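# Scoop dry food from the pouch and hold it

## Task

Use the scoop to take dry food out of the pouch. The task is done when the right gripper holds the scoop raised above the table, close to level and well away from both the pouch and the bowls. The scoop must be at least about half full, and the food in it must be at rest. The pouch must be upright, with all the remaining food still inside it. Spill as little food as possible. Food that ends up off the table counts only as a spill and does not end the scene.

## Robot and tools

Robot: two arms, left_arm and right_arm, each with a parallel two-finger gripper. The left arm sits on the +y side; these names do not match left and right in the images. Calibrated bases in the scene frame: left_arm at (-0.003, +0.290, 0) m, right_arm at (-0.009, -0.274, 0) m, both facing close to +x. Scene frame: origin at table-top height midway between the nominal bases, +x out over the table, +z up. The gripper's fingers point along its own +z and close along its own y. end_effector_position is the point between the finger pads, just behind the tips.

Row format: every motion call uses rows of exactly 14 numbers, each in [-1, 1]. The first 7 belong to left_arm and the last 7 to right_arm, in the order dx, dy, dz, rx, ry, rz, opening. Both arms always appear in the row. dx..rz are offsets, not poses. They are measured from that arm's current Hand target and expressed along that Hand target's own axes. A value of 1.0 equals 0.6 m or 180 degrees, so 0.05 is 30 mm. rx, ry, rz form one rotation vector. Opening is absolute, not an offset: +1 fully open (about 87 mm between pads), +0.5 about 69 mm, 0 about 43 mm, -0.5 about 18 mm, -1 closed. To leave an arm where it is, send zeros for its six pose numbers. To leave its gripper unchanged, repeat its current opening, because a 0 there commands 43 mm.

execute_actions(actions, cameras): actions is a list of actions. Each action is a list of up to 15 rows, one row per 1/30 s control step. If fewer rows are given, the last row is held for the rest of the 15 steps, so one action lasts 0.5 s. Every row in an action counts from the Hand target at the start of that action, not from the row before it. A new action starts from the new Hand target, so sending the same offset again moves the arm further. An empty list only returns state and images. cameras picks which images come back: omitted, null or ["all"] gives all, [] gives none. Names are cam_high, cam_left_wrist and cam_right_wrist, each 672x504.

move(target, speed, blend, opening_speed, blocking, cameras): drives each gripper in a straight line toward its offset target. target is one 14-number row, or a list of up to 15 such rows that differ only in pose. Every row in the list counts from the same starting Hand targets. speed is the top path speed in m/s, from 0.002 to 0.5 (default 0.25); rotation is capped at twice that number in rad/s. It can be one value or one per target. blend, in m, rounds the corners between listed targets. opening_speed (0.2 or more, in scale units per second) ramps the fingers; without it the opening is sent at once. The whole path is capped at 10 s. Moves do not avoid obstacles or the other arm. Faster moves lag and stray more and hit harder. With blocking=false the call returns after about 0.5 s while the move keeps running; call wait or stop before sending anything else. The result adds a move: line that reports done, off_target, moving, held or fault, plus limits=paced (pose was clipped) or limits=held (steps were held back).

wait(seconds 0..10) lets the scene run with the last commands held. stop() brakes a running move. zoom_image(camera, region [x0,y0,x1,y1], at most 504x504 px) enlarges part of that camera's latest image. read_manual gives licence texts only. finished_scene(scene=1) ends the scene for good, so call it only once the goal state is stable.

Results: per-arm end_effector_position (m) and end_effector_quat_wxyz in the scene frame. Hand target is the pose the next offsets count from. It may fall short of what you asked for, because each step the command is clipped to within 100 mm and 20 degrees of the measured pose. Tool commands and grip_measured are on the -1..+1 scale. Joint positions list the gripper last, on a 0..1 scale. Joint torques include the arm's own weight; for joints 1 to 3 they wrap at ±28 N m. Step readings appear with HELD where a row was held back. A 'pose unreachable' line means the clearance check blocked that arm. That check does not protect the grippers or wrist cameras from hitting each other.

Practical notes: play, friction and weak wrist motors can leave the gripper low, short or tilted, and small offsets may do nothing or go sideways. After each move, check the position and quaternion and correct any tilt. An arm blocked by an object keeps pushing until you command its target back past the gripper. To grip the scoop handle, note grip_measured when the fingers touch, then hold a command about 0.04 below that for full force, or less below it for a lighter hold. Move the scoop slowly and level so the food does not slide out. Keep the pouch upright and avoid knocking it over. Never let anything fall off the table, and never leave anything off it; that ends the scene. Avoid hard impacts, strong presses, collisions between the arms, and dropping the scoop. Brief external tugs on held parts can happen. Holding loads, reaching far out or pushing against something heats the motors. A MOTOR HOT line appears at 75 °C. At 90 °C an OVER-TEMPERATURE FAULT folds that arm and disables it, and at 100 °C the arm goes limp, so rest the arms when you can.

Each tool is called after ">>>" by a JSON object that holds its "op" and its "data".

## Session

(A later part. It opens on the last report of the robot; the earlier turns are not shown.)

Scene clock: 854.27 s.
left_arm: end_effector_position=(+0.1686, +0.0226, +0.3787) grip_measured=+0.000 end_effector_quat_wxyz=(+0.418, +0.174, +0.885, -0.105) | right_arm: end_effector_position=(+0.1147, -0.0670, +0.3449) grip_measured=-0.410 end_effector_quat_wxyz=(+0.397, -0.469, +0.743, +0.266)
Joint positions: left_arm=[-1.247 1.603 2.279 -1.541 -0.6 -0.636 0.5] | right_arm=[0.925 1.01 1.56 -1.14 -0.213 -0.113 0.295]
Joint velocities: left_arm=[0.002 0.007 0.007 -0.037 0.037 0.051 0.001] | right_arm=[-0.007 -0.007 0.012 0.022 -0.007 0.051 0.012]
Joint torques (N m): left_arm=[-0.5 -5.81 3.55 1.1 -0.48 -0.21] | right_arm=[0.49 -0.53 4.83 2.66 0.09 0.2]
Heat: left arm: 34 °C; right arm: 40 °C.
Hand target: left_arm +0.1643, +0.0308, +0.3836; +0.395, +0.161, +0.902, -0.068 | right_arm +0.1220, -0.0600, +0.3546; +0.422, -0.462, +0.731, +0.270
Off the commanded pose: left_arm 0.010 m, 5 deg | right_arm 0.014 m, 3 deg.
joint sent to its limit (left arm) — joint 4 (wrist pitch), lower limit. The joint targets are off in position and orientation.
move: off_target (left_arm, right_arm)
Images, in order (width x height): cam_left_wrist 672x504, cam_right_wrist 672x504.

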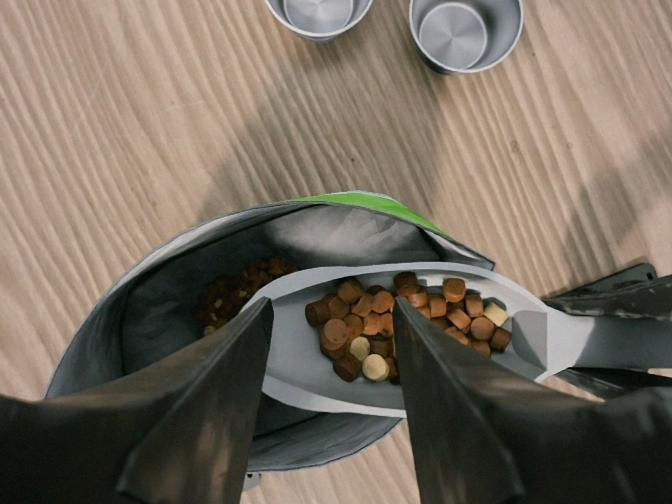

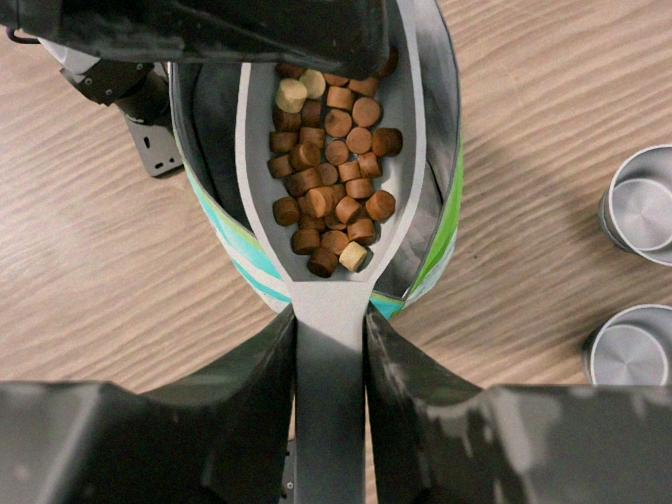

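>>> {"op": "move", "data": {"target": [[-0.0341,0.0125,-0.0370,0,0,0,-0.5, 0,0,0,0,0,0,-0.5],[0.0862,0.1856,-0.0113,0.2692,0,0.2423,-0.5, 0.0773,-0.1078,-0.1247,0,0,0,-0.5],[0.1753,0.1360,0.0893,0.2213,0.1368,0.3262,-0.5, 0.0773,-0.1078,-0.1247,0,0,0,-0.5],[0.2528,0.1293,0.1557,0.1893,0.1941,0.3538,-0.5, 0.0773,-0.1078,-0.1247,0,0,0,-0.5],[0.3022,0.1090,0.2105,0.1805,0.2085,0.3596,-0.5, 0.0773,-0.1078,-0.1247,0,0,0,-0.5]], "speed": [0.15,0.35,0.25,0.2,0.15], "blend": 0.008, "cameras": ["cam_left_wrist","cam_right_wrist"]}}

Scene clock: 860.03 s.
left_arm: end_effector_position=(+0.1516, +0.1078, +0.1634) grip_measured=-0.500 end_effector_quat_wxyz=(+0.007, +0.721, +0.692, -0.039) | right_arm: end_effector_position=(+0.1498, -0.1677, +0.3405) grip_measured=-0.410 end_effector_quat_wxyz=(+0.419, -0.448, +0.750, +0.247)
Joint positions: left_arm=[-0.918 1.554 1.463 -1.458 0.075 0.689 0.25] | right_arm=[-0.026 1.04 1.64 -1.561 -0.873 -0.838 0.295]
Joint velocities: left_arm=[0.022 0.012 -0.022 -0.11 0.022 -0.037 0.007] | right_arm=[0.002 0.002 -0.002 -0.037 -0.11 -0.081 0.007]
Joint torques (N m): left_arm=[-0.29 -4.98 5.05 0.65 0.02 -0.21] | right_arm=[-0.65 -0.53 7.01 1.04 -0.8 0.03]
Heat: left arm: 34 °C; right arm: 40 °C.
Hand target: left_arm +0.1571, +0.1019, +0.1630; +0.024, +0.715, +0.698, -0.039 | right_arm +0.1412, -0.1630, +0.3504; +0.419, -0.464, +0.732, +0.269
Off the commanded pose: left_arm 0.009 m, 2 deg | right_arm 0.013 m, 4 deg.
joint sent to its limit (right arm) — joint 4 (wrist pitch), lower limit. The joint targets are off in position, not in orientation.
move: off_target (right_arm)
Images, in order (width x height): cam_left_wrist 672x504, cam_right_wrist 672x504.

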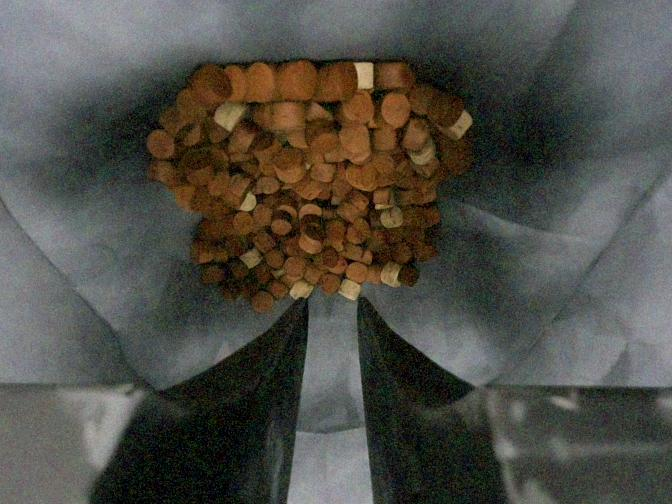

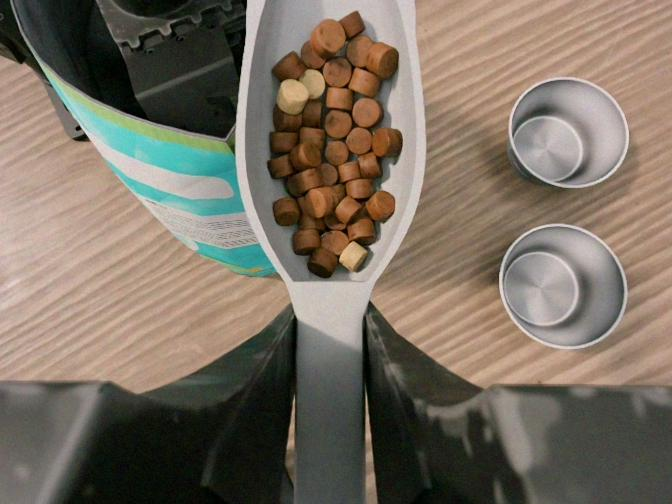

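>>> {"op": "move", "data": {"target": [-0.0042,0.0053,0.1108,0,0,0,0.8, 0,0,0,0,0,0,-0.5], "speed": 0.07, "opening_speed": 3, "cameras": []}}

>>> {"op": "move", "data": {"target": [0.0014,0,0.0150,0,0,0,-1, 0,0,0,0,0,0,-0.5], "speed": 0.05, "opening_speed": 1.5, "cameras": []}}

Scene clock: 861.90 s.
left_arm: end_effector_position=(+0.1515, +0.1042, +0.1098) grip_measured=+0.799 end_effector_quat_wxyz=(+0.009, +0.720, +0.694, -0.034) | right_arm: end_effector_position=(+0.1498, -0.1677, +0.3405) grip_measured=-0.410 end_effector_quat_wxyz=(+0.419, -0.448, +0.750, +0.247)
Joint positions: left_arm=[-0.932 1.552 1.248 -1.24 0.066 0.671 0.899] | right_arm=[-0.026 1.04 1.64 -1.561 -0.873 -0.838 0.295]
Joint velocities: left_arm=[-0.002 -0.017 0.012 -0.007 0.037 -0.051 -0.006] | right_arm=[-0.002 0.002 0.012 0.037 -0.037 -0.007 -0.01]
Joint torques (N m): left_arm=[-0.29 -3.47 2.74 1.12 0.09 -0.21] | right_arm=[-0.64 -0.51 7.02 1.03 -0.8 0.03]
Heat: left arm: 34 °C; right arm: 40 °C.
Hand target: left_arm +0.1583, +0.0939, +0.0970; +0.024, +0.715, +0.698, -0.039 | right_arm +0.1412, -0.1630, +0.3504; +0.419, -0.464, +0.732, +0.269
Off the commanded pose: left_arm 0.018 m, 2 deg | right_arm 0.014 m, 4 deg.
joint sent to its limit (right arm) — joint 4 (wrist pitch), lower limit. The joint targets are off in position, not in orientation.
move: off_target (left_arm, right_arm)
No camera images: "cameras" was empty.

Scene clock: 863.60 s.
left_arm: end_effector_position=(+0.1592, +0.1002, +0.0979) grip_measured=-0.624 end_effector_quat_wxyz=(+0.026, +0.715, +0.697, -0.036) | right_arm: end_effector_position=(+0.1498, -0.1677, +0.3405) grip_measured=-0.410 end_effector_quat_wxyz=(+0.419, -0.448, +0.750, +0.247)
Joint positions: left_arm=[-0.917 1.554 1.205 -1.162 0.066 0.674 0.188] | right_arm=[-0.026 1.04 1.64 -1.561 -0.873 -0.838 0.295]
Joint velocities: left_arm=[-0.007 -0.002 0.002 0.007 -0.007 0.007 -0.011] | right_arm=[-0.012 -0.012 -0.007 0.037 -0.066 -0.066 -0.001]
Joint torques (N m): left_arm=[-0.53 -3.21 3.63 0.77 0.1 -0.21] | right_arm=[-0.65 -0.53 7.02 1.03 -0.8 0.04]
Heat: left arm: 34 °C; right arm: 40 °C.
Hand target: left_arm +0.1581, +0.0940, +0.0879; +0.024, +0.715, +0.698, -0.039 | right_arm +0.1412, -0.1630, +0.3504; +0.419, -0.464, +0.732, +0.269
Off the commanded pose: left_arm 0.012 m, 0 deg | right_arm 0.014 m, 4 deg.
joint sent to its limit (right arm) — joint 4 (wrist pitch), lower limit. The joint targets are off in position, not in orientation.
move: off_target (left_arm, right_arm)
No camera images: "cameras" was empty.

>>> {"op": "move", "data": {"target": [[0.0161,-0.0031,-0.1303,0,0,0,-1, 0,0,0,0,0,0,-0.5],[0.0233,-0.0033,-0.2045,0,-0.0167,0,-1, 0,0,0,0,0,0,-0.5],[0.0149,0.0051,-0.3058,0,-0.0839,0,-1, 0,0,0,0,0,0,-0.5],[0.0553,0.0079,-0.4430,-0.0141,-0.2392,-0.0285,-1, 0,0,0,0,0,0,-0.5],[-0.1450,0.0088,-0.5182,-0.1778,-0.2078,-0.3589,-1, -0.0773,0.1080,0.1245,0,0,0,-0.5],[-0.1485,0.0065,-0.4820,-0.1778,-0.2078,-0.3589,-1, -0.0773,0.1080,0.1245,0,0,0,-0.5]], "speed": [0.2,0.2,0.25,0.25,0.35,0.12], "blend": 0.008, "cameras": ["cam_left_wrist","cam_right_wrist"]}}

Scene clock: 868.93 s.
left_arm: end_effector_position=(+0.1667, +0.0236, +0.3853) grip_measured=-0.624 end_effector_quat_wxyz=(+0.420, +0.179, +0.882, -0.117) | right_arm: end_effector_position=(+0.1145, -0.0672, +0.3446) grip_measured=-0.410 end_effector_quat_wxyz=(+0.396, -0.469, +0.743, +0.266)
Joint positions: left_arm=[-1.244 1.597 2.301 -1.541 -0.581 -0.617 0.188] | right_arm=[0.925 1.01 1.56 -1.142 -0.213 -0.113 0.295]
Joint velocities: left_arm=[-0.017 0.002 -0.012 0.007 -0.037 0.022 0.014] | right_arm=[-0.007 -0.002 -0.002 0.007 0.022 -0.037 0.001]
Joint torques (N m): left_arm=[-0.35 -4.05 3.63 1.16 -0.46 -0.22] | right_arm=[0.49 -0.53 4.82 2.67 0.09 0.2]
Heat: left arm: 34 °C; right arm: 40 °C.
Hand target: left_arm +0.1680, +0.0294, +0.3849; +0.392, +0.163, +0.903, -0.070 | right_arm +0.1219, -0.0601, +0.3546; +0.422, -0.462, +0.731, +0.270
Off the commanded pose: left_arm 0.007 m, 6 deg | right_arm 0.015 m, 3 deg.
joint sent to its limit (left arm) — joint 4 (wrist pitch), lower limit. The joint targets are off in position and orientation.
move: off_target (left_arm, right_arm)
Images, in order (width x height): cam_left_wrist 672x504, cam_right_wrist 672x504.

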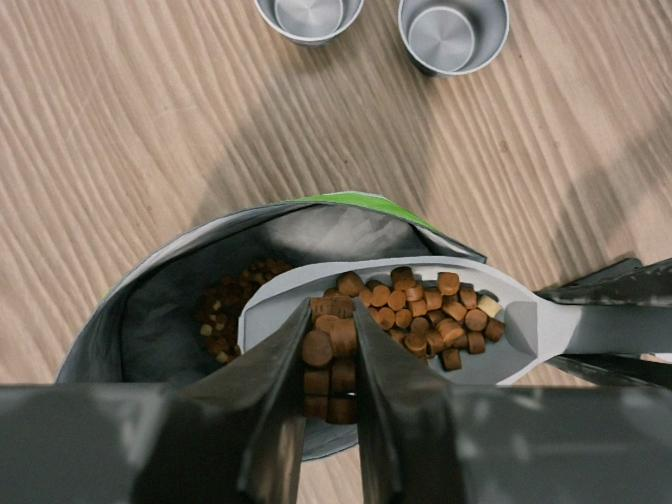

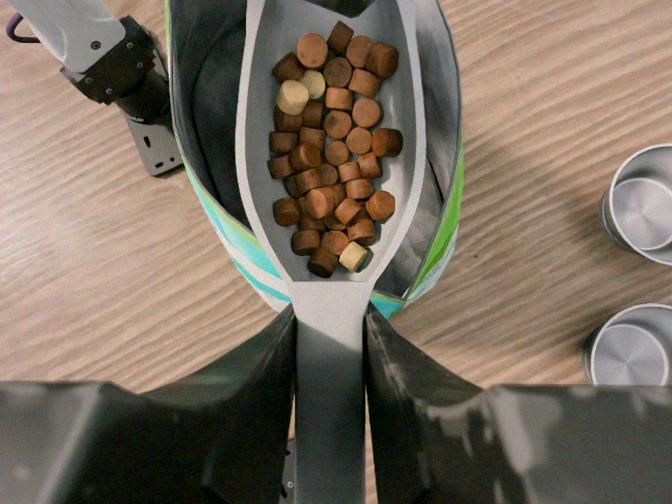

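>>> {"op": "move", "data": {"target": [0,0,0,0,0,0,0, 0,0,0,0,0,0,-0.5], "opening_speed": 1, "cameras": ["cam_left_wrist","cam_right_wrist"]}}

>>> {"op": "zoom_image", "data": {"camera": "cam_right_wrist", "region": [230, 40, 430, 280]}}

Scene clock: 871.00 s.
left_arm: end_effector_position=(+0.1667, +0.0236, +0.3853) grip_measured=+0.000 end_effector_quat_wxyz=(+0.420, +0.178, +0.882, -0.117) | right_arm: end_effector_position=(+0.1147, -0.0674, +0.3446) grip_measured=-0.410 end_effector_quat_wxyz=(+0.397, -0.469, +0.744, +0.265)
Joint positions: left_arm=[-1.244 1.597 2.301 -1.541 -0.581 -0.619 0.5] | right_arm=[0.925 1.01 1.56 -1.142 -0.212 -0.113 0.295]
Joint velocities: left_arm=[-0.002 -0.007 -0.002 -0.007 0.037 -0.007 0.009] | right_arm=[-0.022 -0.017 0.002 0.007 0.022 -0.007 -0.001]
Joint torques (N m): left_arm=[-0.35 -4.04 3.63 1.16 -0.45 -0.2] | right_arm=[0.49 -0.54 4.82 2.67 0.09 0.2]
Heat: left arm: 34 °C; right arm: 40 °C.
Hand target: left_arm +0.1680, +0.0294, +0.3849; +0.392, +0.163, +0.903, -0.070 | right_arm +0.1219, -0.0601, +0.3546; +0.422, -0.462, +0.731, +0.270
Off the commanded pose: left_arm 0.006 m, 7 deg | right_arm 0.014 m, 3 deg.
joint sent to its limit (left arm) — joint 4 (wrist pitch), lower limit. The joint targets are off in position and orientation.
move: off_target (left_arm, right_arm)
Images, in order (width x height): cam_left_wrist 672x504, cam_right_wrist 672x504.

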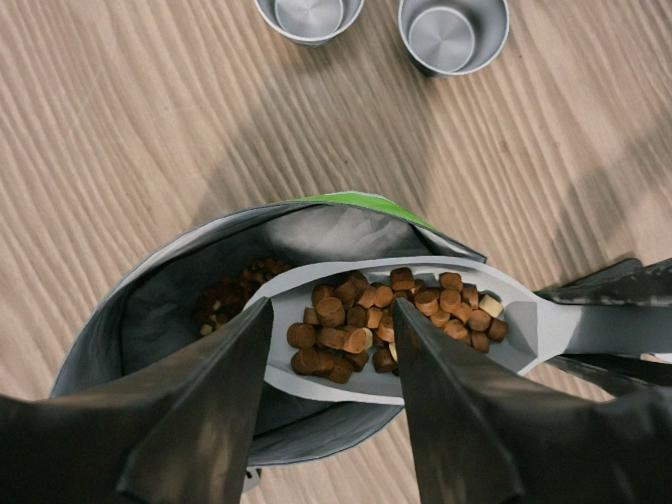

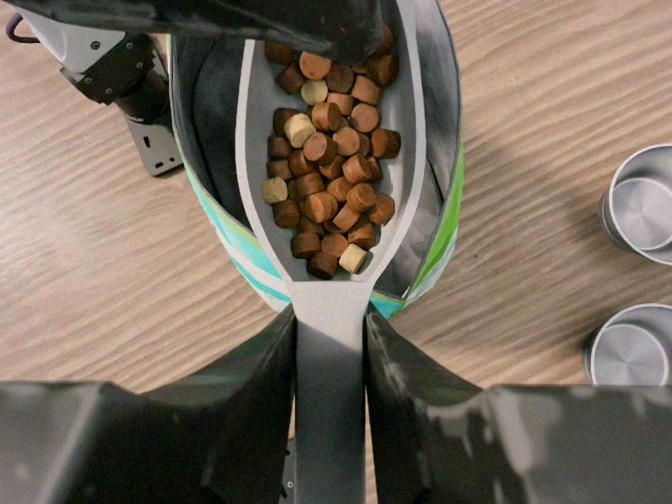

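Scaled by 2.100 from the camera's 672x504 image, which has a finer 960x720 frame.

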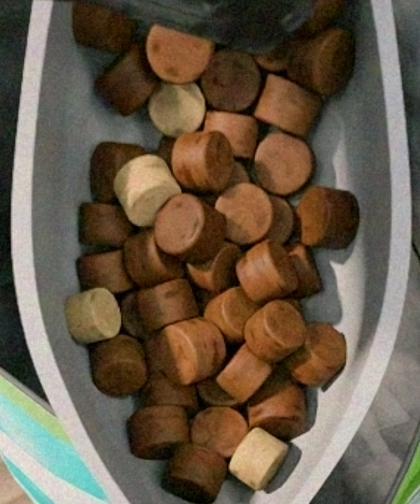

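>>> {"op": "move", "data": {"target": [[-0.0341,0.0125,-0.0370,0,0,0,-0.5, 0,0,0,0,0,0,-0.5],[0.0890,0.1870,-0.0120,0.2692,0,0.2423,-0.5, 0.0773,-0.1078,-0.1247,0,0,0,-0.5],[0.1795,0.1365,0.0875,0.2213,0.1368,0.3262,-0.5, 0.0773,-0.1078,-0.1247,0,0,0,-0.5],[0.2570,0.1300,0.1540,0.1893,0.1941,0.3538,-0.5, 0.0773,-0.1078,-0.1247,0,0,0,-0.5],[0.3065,0.1095,0.2085,0.1805,0.2085,0.3596,-0.5, 0.0773,-0.1078,-0.1247,0,0,0,-0.5]], "speed": [0.15,0.35,0.25,0.2,0.15], "blend": 0.008, "cameras": ["cam_left_wrist","cam_right_wrist"]}}

>>> {"op": "zoom_image", "data": {"camera": "cam_right_wrist", "region": [230, 0, 430, 280]}}

Scene clock: 876.23 s.
left_arm: end_effector_position=(+0.1517, +0.1076, +0.1639) grip_measured=-0.500 end_effector_quat_wxyz=(+0.004, +0.723, +0.690, -0.041) | right_arm: end_effector_position=(+0.1493, -0.1679, +0.3400) grip_measured=-0.410 end_effector_quat_wxyz=(+0.419, -0.448, +0.751, +0.246)
Joint positions: left_arm=[-0.915 1.558 1.469 -1.464 0.081 0.699 0.25] | right_arm=[-0.026 1.039 1.639 -1.562 -0.871 -0.838 0.295]
Joint velocities: left_arm=[0.012 -0.007 0.017 0.022 0.022 -0.022 0.004] | right_arm=[0.017 0.007 -0.012 0.007 -0.051 -0.007 -0.004]
Joint torques (N m): left_arm=[-0.29 -5.05 5.03 0.67 0.02 -0.19] | right_arm=[-0.64 -0.54 7.06 1.04 -0.82 0.03]
Heat: left arm: 34 °C; right arm: 40 °C.
Hand target: left_arm +0.1573, +0.1014, +0.1633; +0.022, +0.717, +0.696, -0.042 | right_arm +0.1411, -0.1630, +0.3504; +0.419, -0.464, +0.732, +0.269
Off the commanded pose: left_arm 0.009 m, 2 deg | right_arm 0.013 m, 4 deg.
joint sent to its limit (right arm) — joint 4 (wrist pitch), lower limit. The joint targets are off in position, not in orientation.
move: off_target (right_arm)
Images, in order (width x height): cam_left_wrist 672x504, cam_right_wrist 672x504.

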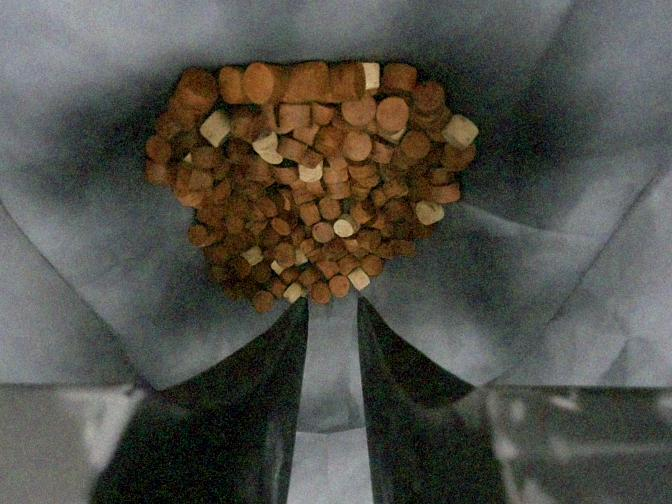

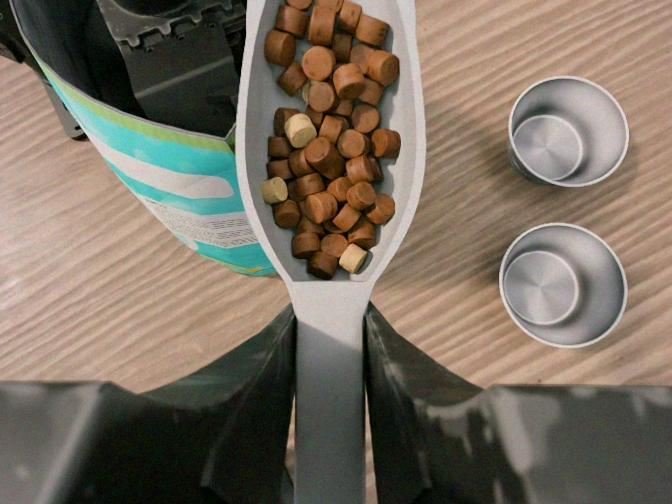

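Scaled by 1.800 from the camera's 672x504 image, which has a finer 960x720 frame.

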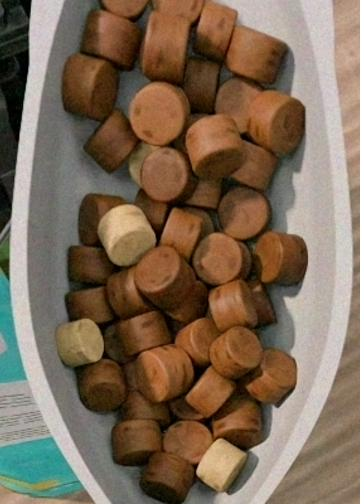

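>>> {"op": "move", "data": {"target": [-0.0042,0.0053,0.1108,0,0,0,0.8, 0,0,0,0,0,0,-0.5], "speed": 0.07, "opening_speed": 3, "cameras": []}}

>>> {"op": "move", "data": {"target": [0.0014,0,0.0150,0,0,0,-1, 0,0,0,0,0,0,-0.5], "speed": 0.05, "opening_speed": 1.5, "cameras": []}}

Scene clock: 878.10 s.
left_arm: end_effector_position=(+0.1513, +0.1032, +0.1098) grip_measured=+0.799 end_effector_quat_wxyz=(+0.007, +0.722, +0.691, -0.038) | right_arm: end_effector_position=(+0.1493, -0.1679, +0.3400) grip_measured=-0.410 end_effector_quat_wxyz=(+0.419, -0.448, +0.751, +0.246)
Joint positions: left_arm=[-0.931 1.557 1.253 -1.243 0.074 0.68 0.899] | right_arm=[-0.026 1.039 1.639 -1.562 -0.871 -0.838 0.295]
Joint velocities: left_arm=[-0.022 -0.007 -0.007 0.007 0.007 -0.007 -0.01] | right_arm=[-0.007 0.002 0.012 -0.037 -0.022 -0.037 -0.01]
Joint torques (N m): left_arm=[-0.29 -3.58 2.73 1.11 0.09 -0.21] | right_arm=[-0.65 -0.53 7.04 1.04 -0.81 0.04]
Heat: left arm: 34 °C; right arm: 40 °C.
Hand target: left_arm +0.1580, +0.0933, +0.0972; +0.022, +0.717, +0.696, -0.042 | right_arm +0.1411, -0.1630, +0.3504; +0.419, -0.464, +0.732, +0.269
Off the commanded pose: left_arm 0.018 m, 2 deg | right_arm 0.014 m, 4 deg.
joint sent to its limit (right arm) — joint 4 (wrist pitch), lower limit. The joint targets are off in position, not in orientation.
move: off_target (left_arm, right_arm)
No camera images: "cameras" was empty.

Scene clock: 879.80 s.
left_arm: end_effector_position=(+0.1601, +0.0987, +0.0978) grip_measured=-0.676 end_effector_quat_wxyz=(+0.027, +0.717, +0.695, -0.039) | right_arm: end_effector_position=(+0.1493, -0.1679, +0.3400) grip_measured=-0.410 end_effector_quat_wxyz=(+0.419, -0.448, +0.751, +0.246)
Joint positions: left_arm=[-0.915 1.558 1.21 -1.161 0.07 0.68 0.162] | right_arm=[-0.026 1.039 1.639 -1.562 -0.871 -0.838 0.295]
Joint velocities: left_arm=[-0.007 0.017 0.002 0.081 0.022 -0.022 0.008] | right_arm=[-0.007 -0.002 -0.007 0.051 0.037 0.037 0.007]
Joint torques (N m): left_arm=[-0.53 -3.34 3.74 0.7 0.12 -0.2] | right_arm=[-0.64 -0.51 7.05 1.04 -0.82 0.03]
Heat: left arm: 34 °C; right arm: 40 °C.
Hand target: left_arm +0.1577, +0.0934, +0.0882; +0.022, +0.717, +0.696, -0.042 | right_arm +0.1411, -0.1630, +0.3504; +0.419, -0.464, +0.732, +0.269
Off the commanded pose: left_arm 0.011 m, 1 deg | right_arm 0.014 m, 4 deg.
joint sent to its limit (right arm) — joint 4 (wrist pitch), lower limit. The joint targets are off in position, not in orientation.
move: off_target (left_arm, right_arm)
No camera images: "cameras" was empty.

>>> {"op": "move", "data": {"target": [[0.0161,-0.0031,-0.1303,0,0,0,-1,0,0,0,0,0,0,-0.5],[0.0233,-0.0033,-0.2045,0,-0.0167,0,-1,0,0,0,0,0,0,-0.5],[0.0149,0.0051,-0.3058,0,-0.0839,0,-1,0,0,0,0,0,0,-0.5],[0.0553,0.0079,-0.4430,-0.0141,-0.2392,-0.0285,-1,0,0,0,0,0,0,-0.5],[-0.1450,0.0088,-0.5182,-0.1778,-0.2078,-0.3589,-1,-0.0773,0.1080,0.1245,0,0,0,-0.5],[-0.1485,0.0065,-0.4820,-0.1778,-0.2078,-0.3589,-1,-0.0773,0.1080,0.1245,0,0,0,-0.5]], "speed": [0.2,0.2,0.25,0.25,0.35,0.12], "blend": 0.008, "cameras": ["cam_left_wrist","cam_right_wrist"]}}

Scene clock: 886.63 s.
left_arm: end_effector_position=(+0.1687, +0.0236, +0.3858) grip_measured=-0.676 end_effector_quat_wxyz=(+0.418, +0.180, +0.883, -0.118) | right_arm: end_effector_position=(+0.1141, -0.0676, +0.3440) grip_measured=-0.410 end_effector_quat_wxyz=(+0.395, -0.469, +0.744, +0.265)
Joint positions: left_arm=[-1.231 1.601 2.31 -1.541 -0.568 -0.608 0.162] | right_arm=[0.927 1.01 1.56 -1.145 -0.212 -0.113 0.295]
Joint velocities: left_arm=[0.012 -0.012 -0.002 0.022 -0.066 -0.051 -0.019] | right_arm=[0.002 -0.007 0.002 0.007 -0.066 0.007 -0.01]
Joint torques (N m): left_arm=[-0.4 -4.1 3.62 1.16 -0.44 -0.2] | right_arm=[0.5 -0.57 4.83 2.7 0.09 0.2]
Heat: left arm: 34 °C; right arm: 40 °C.
Hand target: left_arm +0.1693, +0.0291, +0.3852; +0.389, +0.165, +0.903, -0.072 | right_arm +0.1217, -0.0601, +0.3547; +0.422, -0.462, +0.731, +0.270
Off the commanded pose: left_arm 0.007 m, 6 deg | right_arm 0.016 m, 3 deg.
joint sent to its limit (left arm) — joint 4 (wrist pitch), lower limit. The joint targets are off in position and orientation.
move: off_target (left_arm, right_arm)
Images, in order (width x height): cam_left_wrist 672x504, cam_right_wrist 672x504.

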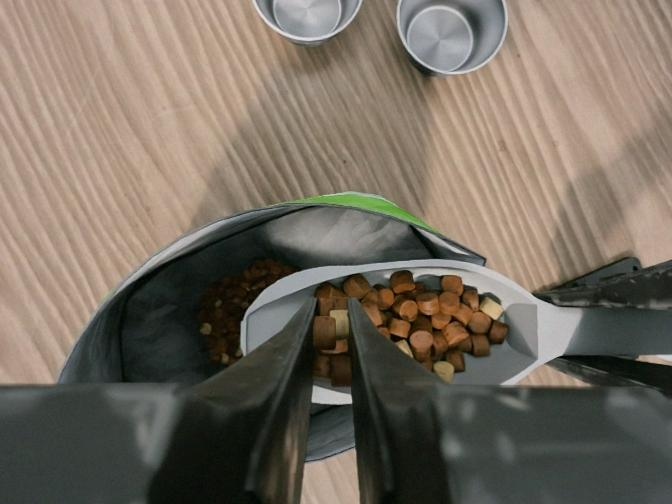

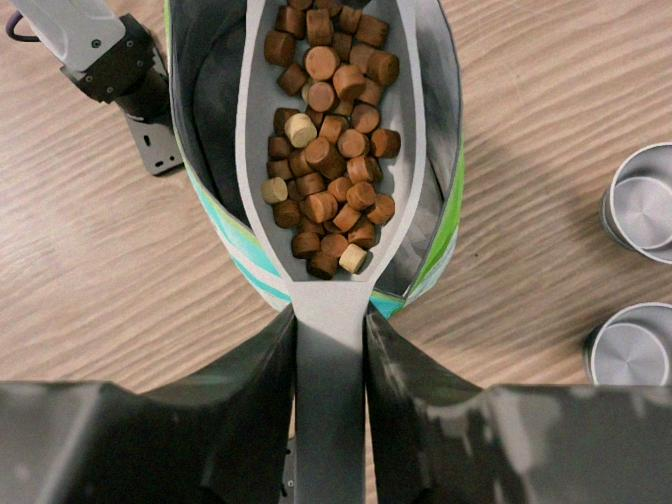

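>>> {"op": "move", "data": {"target": [0,0,0,0,0,0,0,0,0,0,0,0,0,-0.5], "opening_speed": 1, "cameras": ["cam_left_wrist","cam_right_wrist"]}}

>>> {"op": "zoom_image", "data": {"camera": "cam_right_wrist", "region": [230, 0, 430, 290]}}

Scene clock: 888.40 s.
left_arm: end_effector_position=(+0.1687, +0.0236, +0.3858) grip_measured=+0.000 end_effector_quat_wxyz=(+0.418, +0.180, +0.883, -0.118) | right_arm: end_effector_position=(+0.1142, -0.0674, +0.3443) grip_measured=-0.410 end_effector_quat_wxyz=(+0.396, -0.469, +0.743, +0.265)
Joint positions: left_arm=[-1.231 1.601 2.31 -1.541 -0.568 -0.608 0.5] | right_arm=[0.927 1.01 1.56 -1.143 -0.212 -0.113 0.295]
Joint velocities: left_arm=[0.007 -0.017 -0.002 0.007 -0.051 0.007 0.006] | right_arm=[0.007 -0.002 -0.012 0.051 -0.037 0.081 -0.004]
Joint torques (N m): left_arm=[-0.34 -4.15 3.66 1.15 -0.42 -0.21] | right_arm=[0.5 -0.57 4.83 2.7 0.09 0.2]
Heat: left arm: 34 °C; right arm: 40 °C.
Hand target: left_arm +0.1693, +0.0291, +0.3852; +0.389, +0.165, +0.903, -0.072 | right_arm +0.1217, -0.0601, +0.3547; +0.422, -0.462, +0.731, +0.270
Off the commanded pose: left_arm 0.006 m, 7 deg | right_arm 0.015 m, 3 deg.
joint sent to its limit (left arm) — joint 4 (wrist pitch), lower limit. The joint targets are off in position and orientation.
move: off_target (left_arm, right_arm)
Images, in order (width x height): cam_left_wrist 672x504, cam_right_wrist 672x504.

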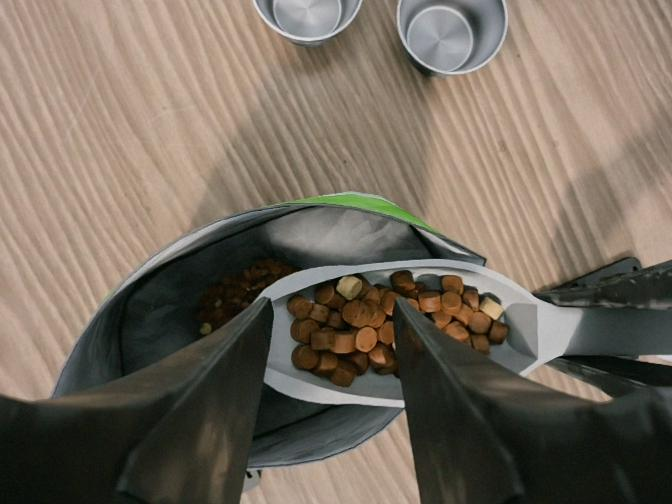

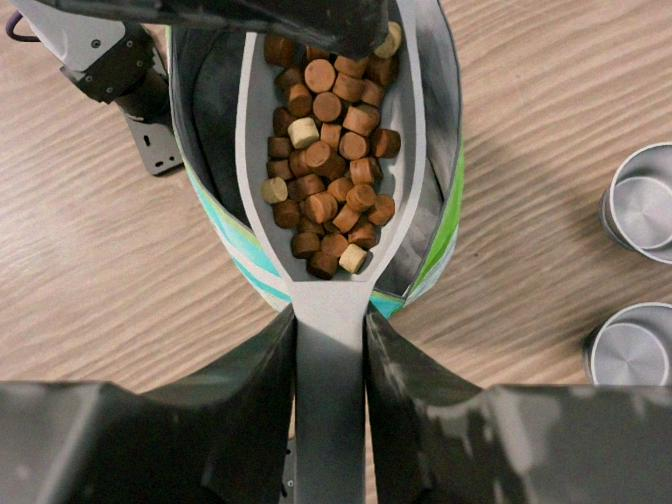

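Scaled by 1.738 from the camera's 672x504 image, which has a finer 960x720 frame.

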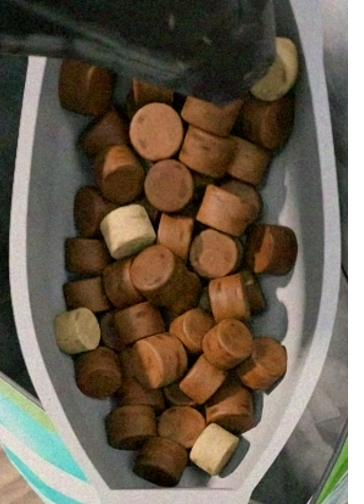

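>>> {"op": "move", "data": {"target": [[-0.0341,0.0125,-0.0370,0,0,0,-0.5,0,0,0,0,0,0,-0.5],[0.0890,0.1870,-0.0120,0.2692,0,0.2423,-0.5,0.0773,-0.1078,-0.1247,0,0,0,-0.5]], "speed": [0.15,0.3], "blend": 0.005}}

>>> {"op": "zoom_image", "data": {"camera": "cam_right_wrist", "region": [230, 0, 430, 290]}}

Scene clock: 892.60 s.
left_arm: end_effector_position=(+0.1803, +0.1518, +0.3462) grip_measured=-0.500 end_effector_quat_wxyz=(+0.379, +0.575, +0.689, -0.225) | right_arm: end_effector_position=(+0.1493, -0.1679, +0.3404) grip_measured=-0.410 end_effector_quat_wxyz=(+0.419, -0.448, +0.750, +0.246)
Joint positions: left_arm=[-0.228 1.221 1.805 -1.546 0.729 0.921 0.25] | right_arm=[-0.026 1.039 1.64 -1.562 -0.871 -0.838 0.295]
Joint velocities: left_arm=[0.002 0.022 -0.002 -0.022 0.037 -0.022 -0.007] | right_arm=[-0.002 -0.017 -0.012 0.022 -0.051 -0.037 -0.004]
Joint torques (N m): left_arm=[0.51 -2.62 3.75 1 0.55 -0.01] | right_arm=[-0.69 -0.58 7.04 1.04 -0.82 0.04]
Heat: left arm: 34 °C; right arm: 40 °C.
Hand target: left_arm +0.1712, +0.1508, +0.3495; +0.292, +0.619, +0.671, -0.285 | right_arm +0.1409, -0.1631, +0.3505; +0.419, -0.464, +0.732, +0.270
Off the commanded pose: left_arm 0.012 m, 14 deg | right_arm 0.013 m, 4 deg.
joint sent to its limit (left arm) — joint 4 (wrist pitch), lower limit. The joint targets are off in position and orientation.
joint sent to its limit (right arm) — joint 4 (wrist pitch), lower limit. The joint targets are off in position, not in orientation.
move: off_target (left_arm, right_arm)

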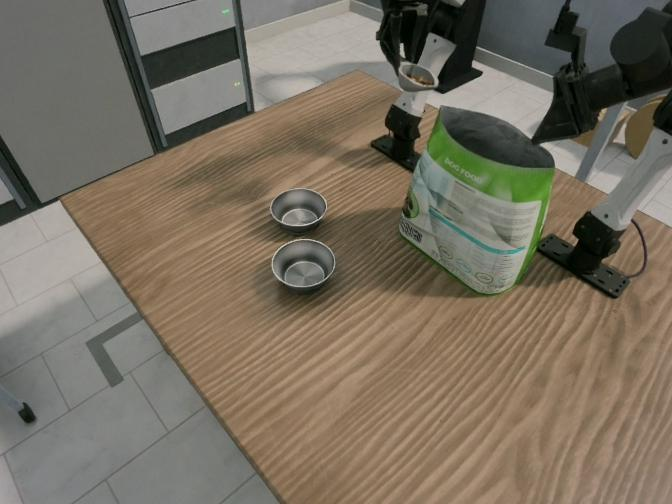

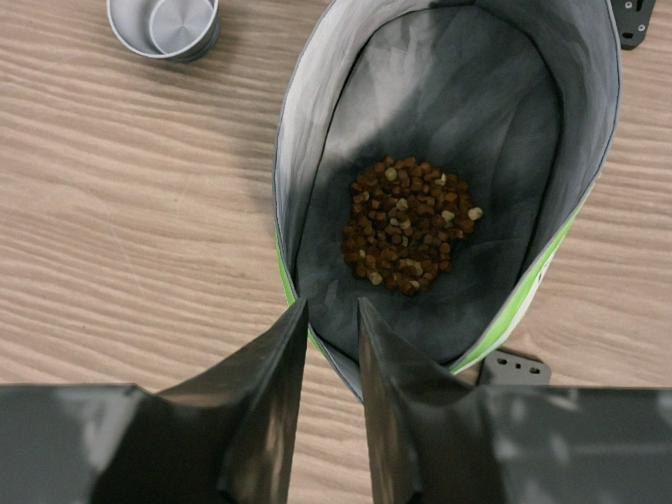

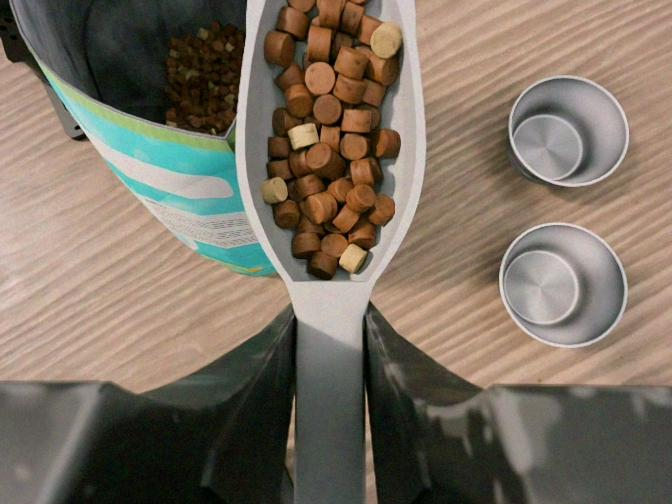

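Scaled by 1.738 from the camera's 672x504 image, which has a finer 960x720 frame.

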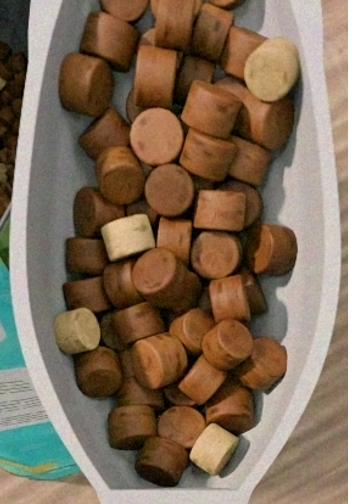

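>>> {"op": "zoom_image", "data": {"camera": "cam_high", "region": [370, 40, 460, 108]}}

Scaled by 5.600 from the camera's 672x504 image, which has a finer 960x720 frame.

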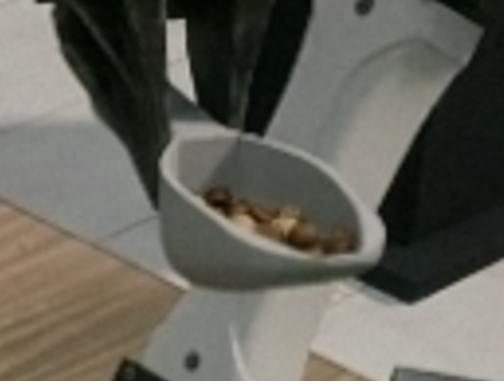

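>>> {"op": "move", "data": {"target": [[0,0,0,0,0,0,-0.5,0,0,0,0,0,0,-0.5]], "speed": [0.15], "cameras": []}}

Scene clock: 894.70 s.
left_arm: end_effector_position=(+0.1803, +0.1518, +0.3462) grip_measured=-0.500 end_effector_quat_wxyz=(+0.379, +0.575, +0.689, -0.225) | right_arm: end_effector_position=(+0.1493, -0.1679, +0.3404) grip_measured=-0.410 end_effector_quat_wxyz=(+0.419, -0.448, +0.750, +0.246)
Joint positions: left_arm=[-0.228 1.221 1.805 -1.546 0.729 0.921 0.25] | right_arm=[-0.026 1.039 1.64 -1.562 -0.871 -0.838 0.295]
Joint velocities: left_arm=[-0.022 -0.012 -0.002 0.007 0.066 -0.051 -0.025] | right_arm=[-0.002 -0.012 0.002 -0.066 -0.051 0.037 -0.004]
Joint torques (N m): left_arm=[0.47 -2.58 3.75 1 0.57 0] | right_arm=[-0.69 -0.59 7.04 1.04 -0.82 0.04]
Heat: left arm: 34 °C; right arm: 40 °C.
Hand target: left_arm +0.1712, +0.1508, +0.3495; +0.292, +0.619, +0.671, -0.285 | right_arm +0.1409, -0.1631, +0.3505; +0.419, -0.464, +0.732, +0.269
Off the commanded pose: left_arm 0.010 m, 13 deg | right_arm 0.014 m, 4 deg.
joint sent to its limit (left arm) — joint 4 (wrist pitch), lower limit. The joint targets are off in position and orientation.
joint sent to its limit (right arm) — joint 4 (wrist pitch), lower limit. The joint targets are off in position, not in orientation.
move: off_target (left_arm, right_arm)
No camera images: "cameras" was empty.

>>> {"op": "move", "data": {"target": [[0.0621,-0.0116,0.1273,0.0180,0.1596,0.0225,-0.5,0,0,0,0,0,0,-0.5],[0.1354,-0.0168,0.1984,0.0172,0.2260,0.0277,-0.5,0,0,0,0,0,0,-0.5],[0.1759,-0.0185,0.2630,0.0167,0.2391,0.0289,-0.5,0,0,0,0,0,0,-0.5]], "speed": [0.25,0.2,0.15], "blend": 0.008, "cameras": ["cam_left_wrist"]}}

Scene clock: 900.17 s.
left_arm: end_effector_position=(+0.1504, +0.1073, +0.1658) grip_measured=-0.500 end_effector_quat_wxyz=(+0.002, +0.725, +0.688, -0.045) | right_arm: end_effector_position=(+0.1493, -0.1679, +0.3404) grip_measured=-0.410 end_effector_quat_wxyz=(+0.419, -0.448, +0.750, +0.246)
Joint positions: left_arm=[-0.915 1.56 1.479 -1.475 0.089 0.703 0.25] | right_arm=[-0.026 1.039 1.64 -1.562 -0.871 -0.838 0.295]
Joint velocities: left_arm=[-0.012 0.002 -0.007 0.007 0.007 -0.051 -0.004] | right_arm=[-0.017 -0.012 0.002 -0.022 -0.007 0.007 0.007]
Joint torques (N m): left_arm=[-0.24 -5.04 5.05 0.64 0.02 -0.21] | right_arm=[-0.68 -0.59 7.05 1.04 -0.82 0.03]
Heat: left arm: 34 °C; right arm: 40 °C.
Hand target: left_arm +0.1560, +0.1010, +0.1651; +0.020, +0.719, +0.693, -0.046 | right_arm +0.1409, -0.1631, +0.3505; +0.419, -0.464, +0.732, +0.269
Off the commanded pose: left_arm 0.010 m, 3 deg | right_arm 0.014 m, 4 deg.
joint sent to its limit (right arm) — joint 4 (wrist pitch), lower limit. The joint targets are off in position, not in orientation.
move: off_target (left_arm, right_arm)
Images, in order (width x height): cam_left_wrist 672x504.

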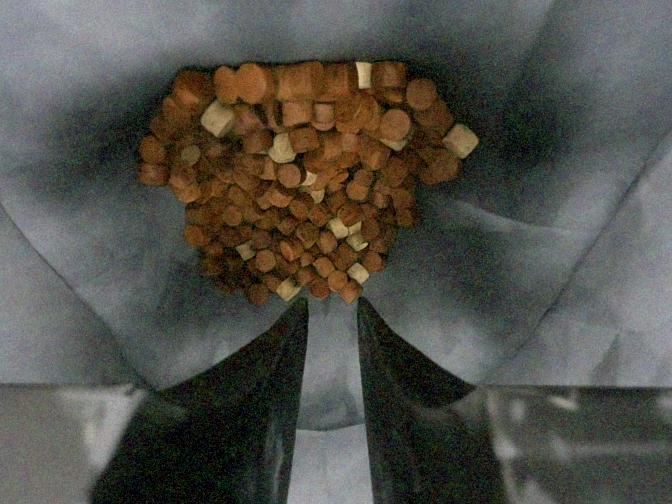

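>>> {"op": "move", "data": {"target": [-0.0042,0.0053,0.1108,0,0,0,0.8,0,0,0,0,0,0,-0.5], "speed": 0.07, "opening_speed": 3, "cameras": ["cam_left_wrist"]}}

Scene clock: 902.77 s.
left_arm: end_effector_position=(+0.1507, +0.1015, +0.1097) grip_measured=+0.799 end_effector_quat_wxyz=(+0.007, +0.725, +0.687, -0.042) | right_arm: end_effector_position=(+0.1493, -0.1679, +0.3404) grip_measured=-0.410 end_effector_quat_wxyz=(+0.419, -0.448, +0.750, +0.246)
Joint positions: left_arm=[-0.932 1.56 1.256 -1.243 0.081 0.688 0.9] | right_arm=[-0.026 1.039 1.64 -1.562 -0.871 -0.838 0.295]
Joint velocities: left_arm=[-0.007 0.012 -0.007 -0.007 0.037 -0.037 0.002] | right_arm=[-0.007 0.007 0.007 -0.022 -0.051 -0.007 0.001]
Joint torques (N m): left_arm=[-0.44 -3.82 3.02 0.98 0.08 -0.22] | right_arm=[-0.68 -0.61 7.02 1.04 -0.82 0.04]
Heat: left arm: 34 °C; right arm: 40 °C.
Hand target: left_arm +0.1561, +0.0927, +0.0990; +0.020, +0.719, +0.693, -0.046 | right_arm +0.1409, -0.1631, +0.3505; +0.419, -0.464, +0.732, +0.269
Off the commanded pose: left_arm 0.015 m, 2 deg | right_arm 0.014 m, 4 deg.
joint sent to its limit (right arm) — joint 4 (wrist pitch), lower limit. The joint targets are off in position, not in orientation.
move: off_target (left_arm, right_arm)
Images, in order (width x height): cam_left_wrist 672x504.

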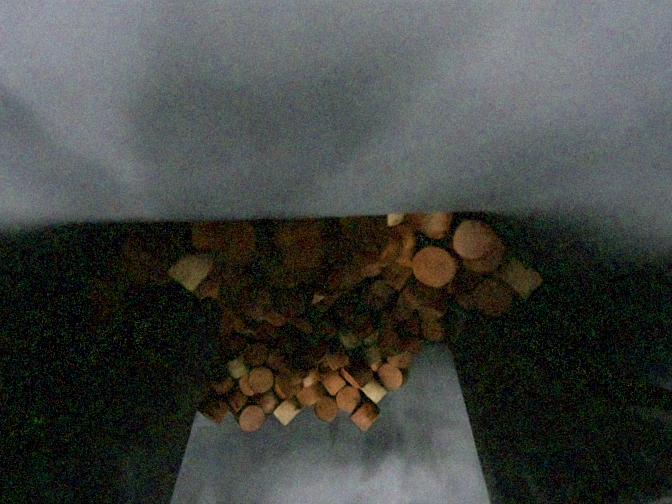

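>>> {"op": "move", "data": {"target": [0.0014,0,0.0150,0,0,0,-1,0,0,0,0,0,0,-0.5], "speed": 0.05, "opening_speed": 1.5, "cameras": ["cam_left_wrist"]}}

Scene clock: 904.63 s.
left_arm: end_effector_position=(+0.1555, +0.0987, +0.0984) grip_measured=-0.598 end_effector_quat_wxyz=(+0.017, +0.721, +0.692, -0.045) | right_arm: end_effector_position=(+0.1493, -0.1679, +0.3404) grip_measured=-0.410 end_effector_quat_wxyz=(+0.419, -0.448, +0.750, +0.246)
Joint positions: left_arm=[-0.92 1.563 1.216 -1.179 0.086 0.686 0.201] | right_arm=[-0.026 1.039 1.64 -1.562 -0.871 -0.838 0.295]
Joint velocities: left_arm=[0.017 -0.012 0.017 -0.007 -0.007 -0.007 0.005] | right_arm=[-0.007 -0.012 -0.017 -0.007 -0.022 0.022 -0.018]
Joint torques (N m): left_arm=[-0.43 -3.7 3.67 0.75 0.09 -0.21] | right_arm=[-0.66 -0.58 7.04 1.04 -0.82 0.03]
Heat: left arm: 34 °C; right arm: 40 °C.
Hand target: left_arm +0.1557, +0.0928, +0.0900; +0.020, +0.719, +0.693, -0.046 | right_arm +0.1409, -0.1631, +0.3505; +0.419, -0.464, +0.732, +0.269
Off the commanded pose: left_arm 0.010 m, 0 deg | right_arm 0.014 m, 4 deg.
joint sent to its limit (right arm) — joint 4 (wrist pitch), lower limit. The joint targets are off in position, not in orientation.
move: off_target (right_arm)
Images, in order (width x height): cam_left_wrist 672x504.

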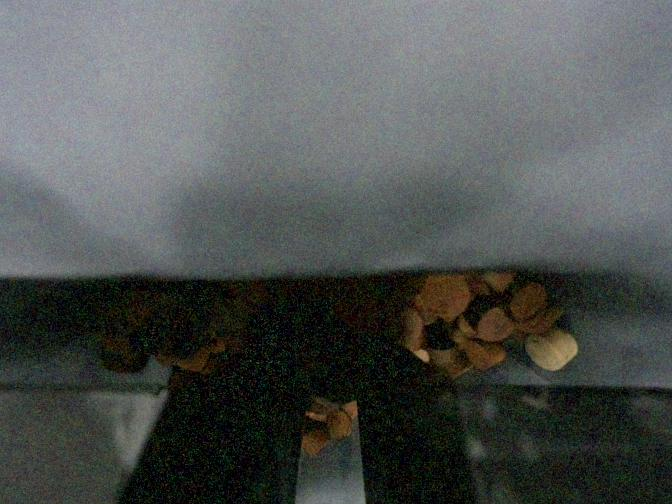

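>>> {"op": "move", "data": {"target": [[0.0161,-0.0031,-0.1303,0,0,0,-1,0,0,0,0,0,0,-0.5],[0.0233,-0.0033,-0.2045,0,-0.0167,0,-1,0,0,0,0,0,0,-0.5],[0.0149,0.0051,-0.3058,0,-0.0839,0,-1,0,0,0,0,0,0,-0.5],[0.0553,0.0079,-0.4430,-0.0141,-0.2392,-0.0285,-1,0,0,0,0,0,0,-0.5],[-0.1450,0.0088,-0.5182,-0.1778,-0.2078,-0.3589,-1,-0.0773,0.1080,0.1245,0,0,0,-0.5],[-0.1485,0.0065,-0.4820,-0.1778,-0.2078,-0.3589,-1,-0.0773,0.1080,0.1245,0,0,0,-0.5]], "speed": [0.2,0.2,0.25,0.25,0.35,0.12], "blend": 0.008, "cameras": ["cam_left_wrist","cam_right_wrist"]}}

Scene clock: 910.00 s.
left_arm: end_effector_position=(+0.1685, +0.0231, +0.3871) grip_measured=-0.602 end_effector_quat_wxyz=(+0.415, +0.183, +0.883, -0.123) | right_arm: end_effector_position=(+0.1141, -0.0676, +0.3446) grip_measured=-0.410 end_effector_quat_wxyz=(+0.396, -0.469, +0.743, +0.265)
Joint positions: left_arm=[-1.225 1.603 2.319 -1.541 -0.552 -0.599 0.199] | right_arm=[0.927 1.01 1.562 -1.145 -0.212 -0.113 0.295]
Joint velocities: left_arm=[0.002 0.007 -0.002 -0.007 -0.022 -0.007 0.002] | right_arm=[0.012 -0.017 -0.002 -0.007 -0.022 -0.037 0.004]
Joint torques (N m): left_arm=[-0.39 -4.16 3.66 1.17 -0.42 -0.21] | right_arm=[0.49 -0.54 4.83 2.7 0.09 0.2]
Heat: left arm: 34 °C; right arm: 40 °C.
Hand target: left_arm +0.1692, +0.0290, +0.3870; +0.385, +0.168, +0.904, -0.076 | right_arm +0.1216, -0.0602, +0.3547; +0.422, -0.462, +0.731, +0.270
Off the commanded pose: left_arm 0.008 m, 7 deg | right_arm 0.016 m, 3 deg.
joint sent to its limit (left arm) — joint 4 (wrist pitch), lower limit. The joint targets are off in position and orientation.
move: off_target (left_arm, right_arm)
Images, in order (width x height): cam_left_wrist 672x504, cam_right_wrist 672x504.

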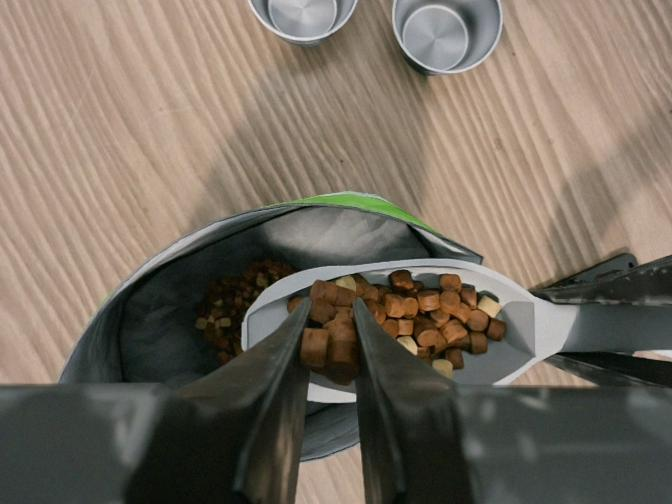

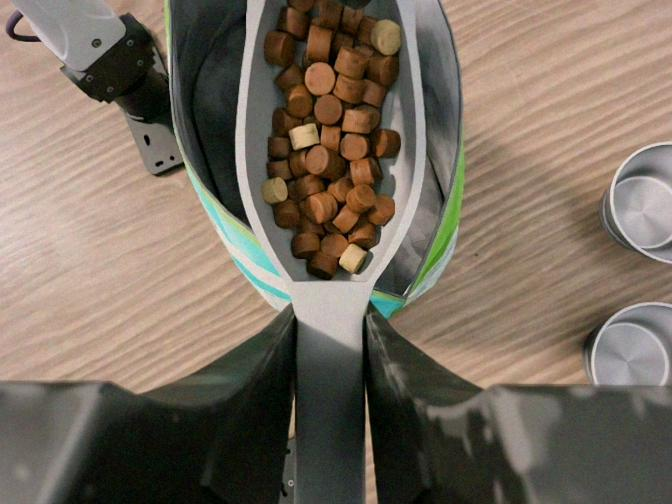

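>>> {"op": "move", "data": {"target": [0,0,0,0,0,0,0,0,0,0,0,0,0,-0.5], "opening_speed": 1, "cameras": ["cam_left_wrist","cam_right_wrist"]}}

Scene clock: 911.70 s.
left_arm: end_effector_position=(+0.1685, +0.0231, +0.3871) grip_measured=+0.000 end_effector_quat_wxyz=(+0.415, +0.183, +0.883, -0.123) | right_arm: end_effector_position=(+0.1143, -0.0677, +0.3445) grip_measured=-0.410 end_effector_quat_wxyz=(+0.396, -0.469, +0.744, +0.265)
Joint positions: left_arm=[-1.225 1.603 2.319 -1.541 -0.552 -0.599 0.5] | right_arm=[0.927 1.01 1.562 -1.145 -0.21 -0.113 0.295]
Joint velocities: left_arm=[-0.002 -0.017 -0.002 -0.007 0.051 0.037 -0.004] | right_arm=[0.012 -0.002 -0.012 -0.022 -0.037 0.007 0.007]
Joint torques (N m): left_arm=[-0.35 -4.12 3.66 1.17 -0.42 -0.2] | right_arm=[0.49 -0.54 4.83 2.7 0.09 0.2]
Heat: left arm: 34 °C; right arm: 40 °C.
Hand target: left_arm +0.1692, +0.0290, +0.3870; +0.385, +0.168, +0.904, -0.076 | right_arm +0.1216, -0.0602, +0.3547; +0.422, -0.462, +0.731, +0.270
Off the commanded pose: left_arm 0.006 m, 7 deg | right_arm 0.015 m, 3 deg.
joint sent to its limit (left arm) — joint 4 (wrist pitch), lower limit. The joint targets are off in position and orientation.
move: off_target (left_arm, right_arm)
Images, in order (width x height): cam_left_wrist 672x504, cam_right_wrist 672x504.

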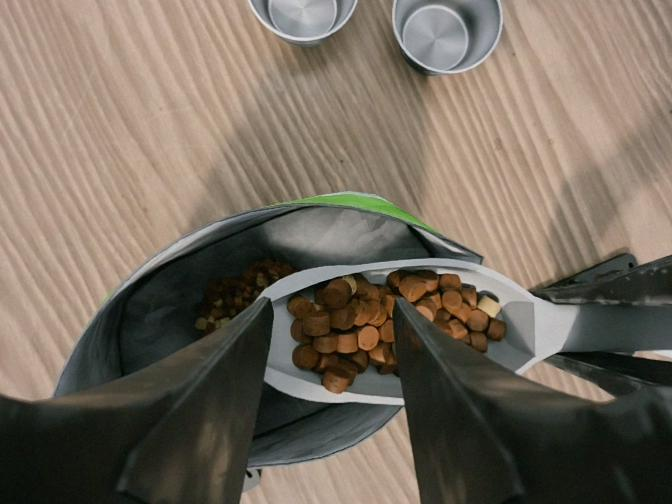

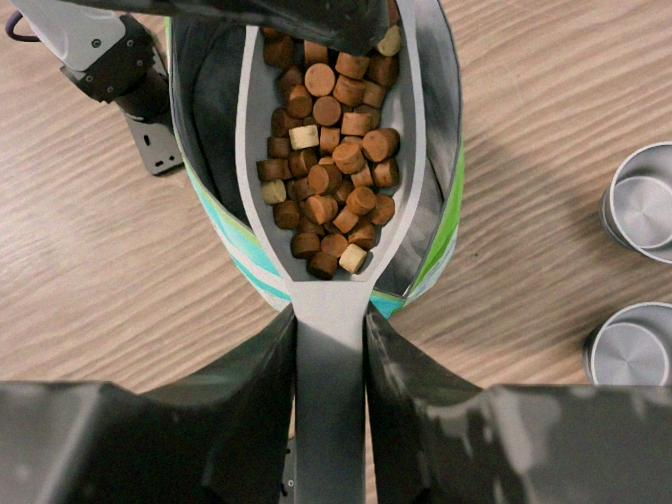

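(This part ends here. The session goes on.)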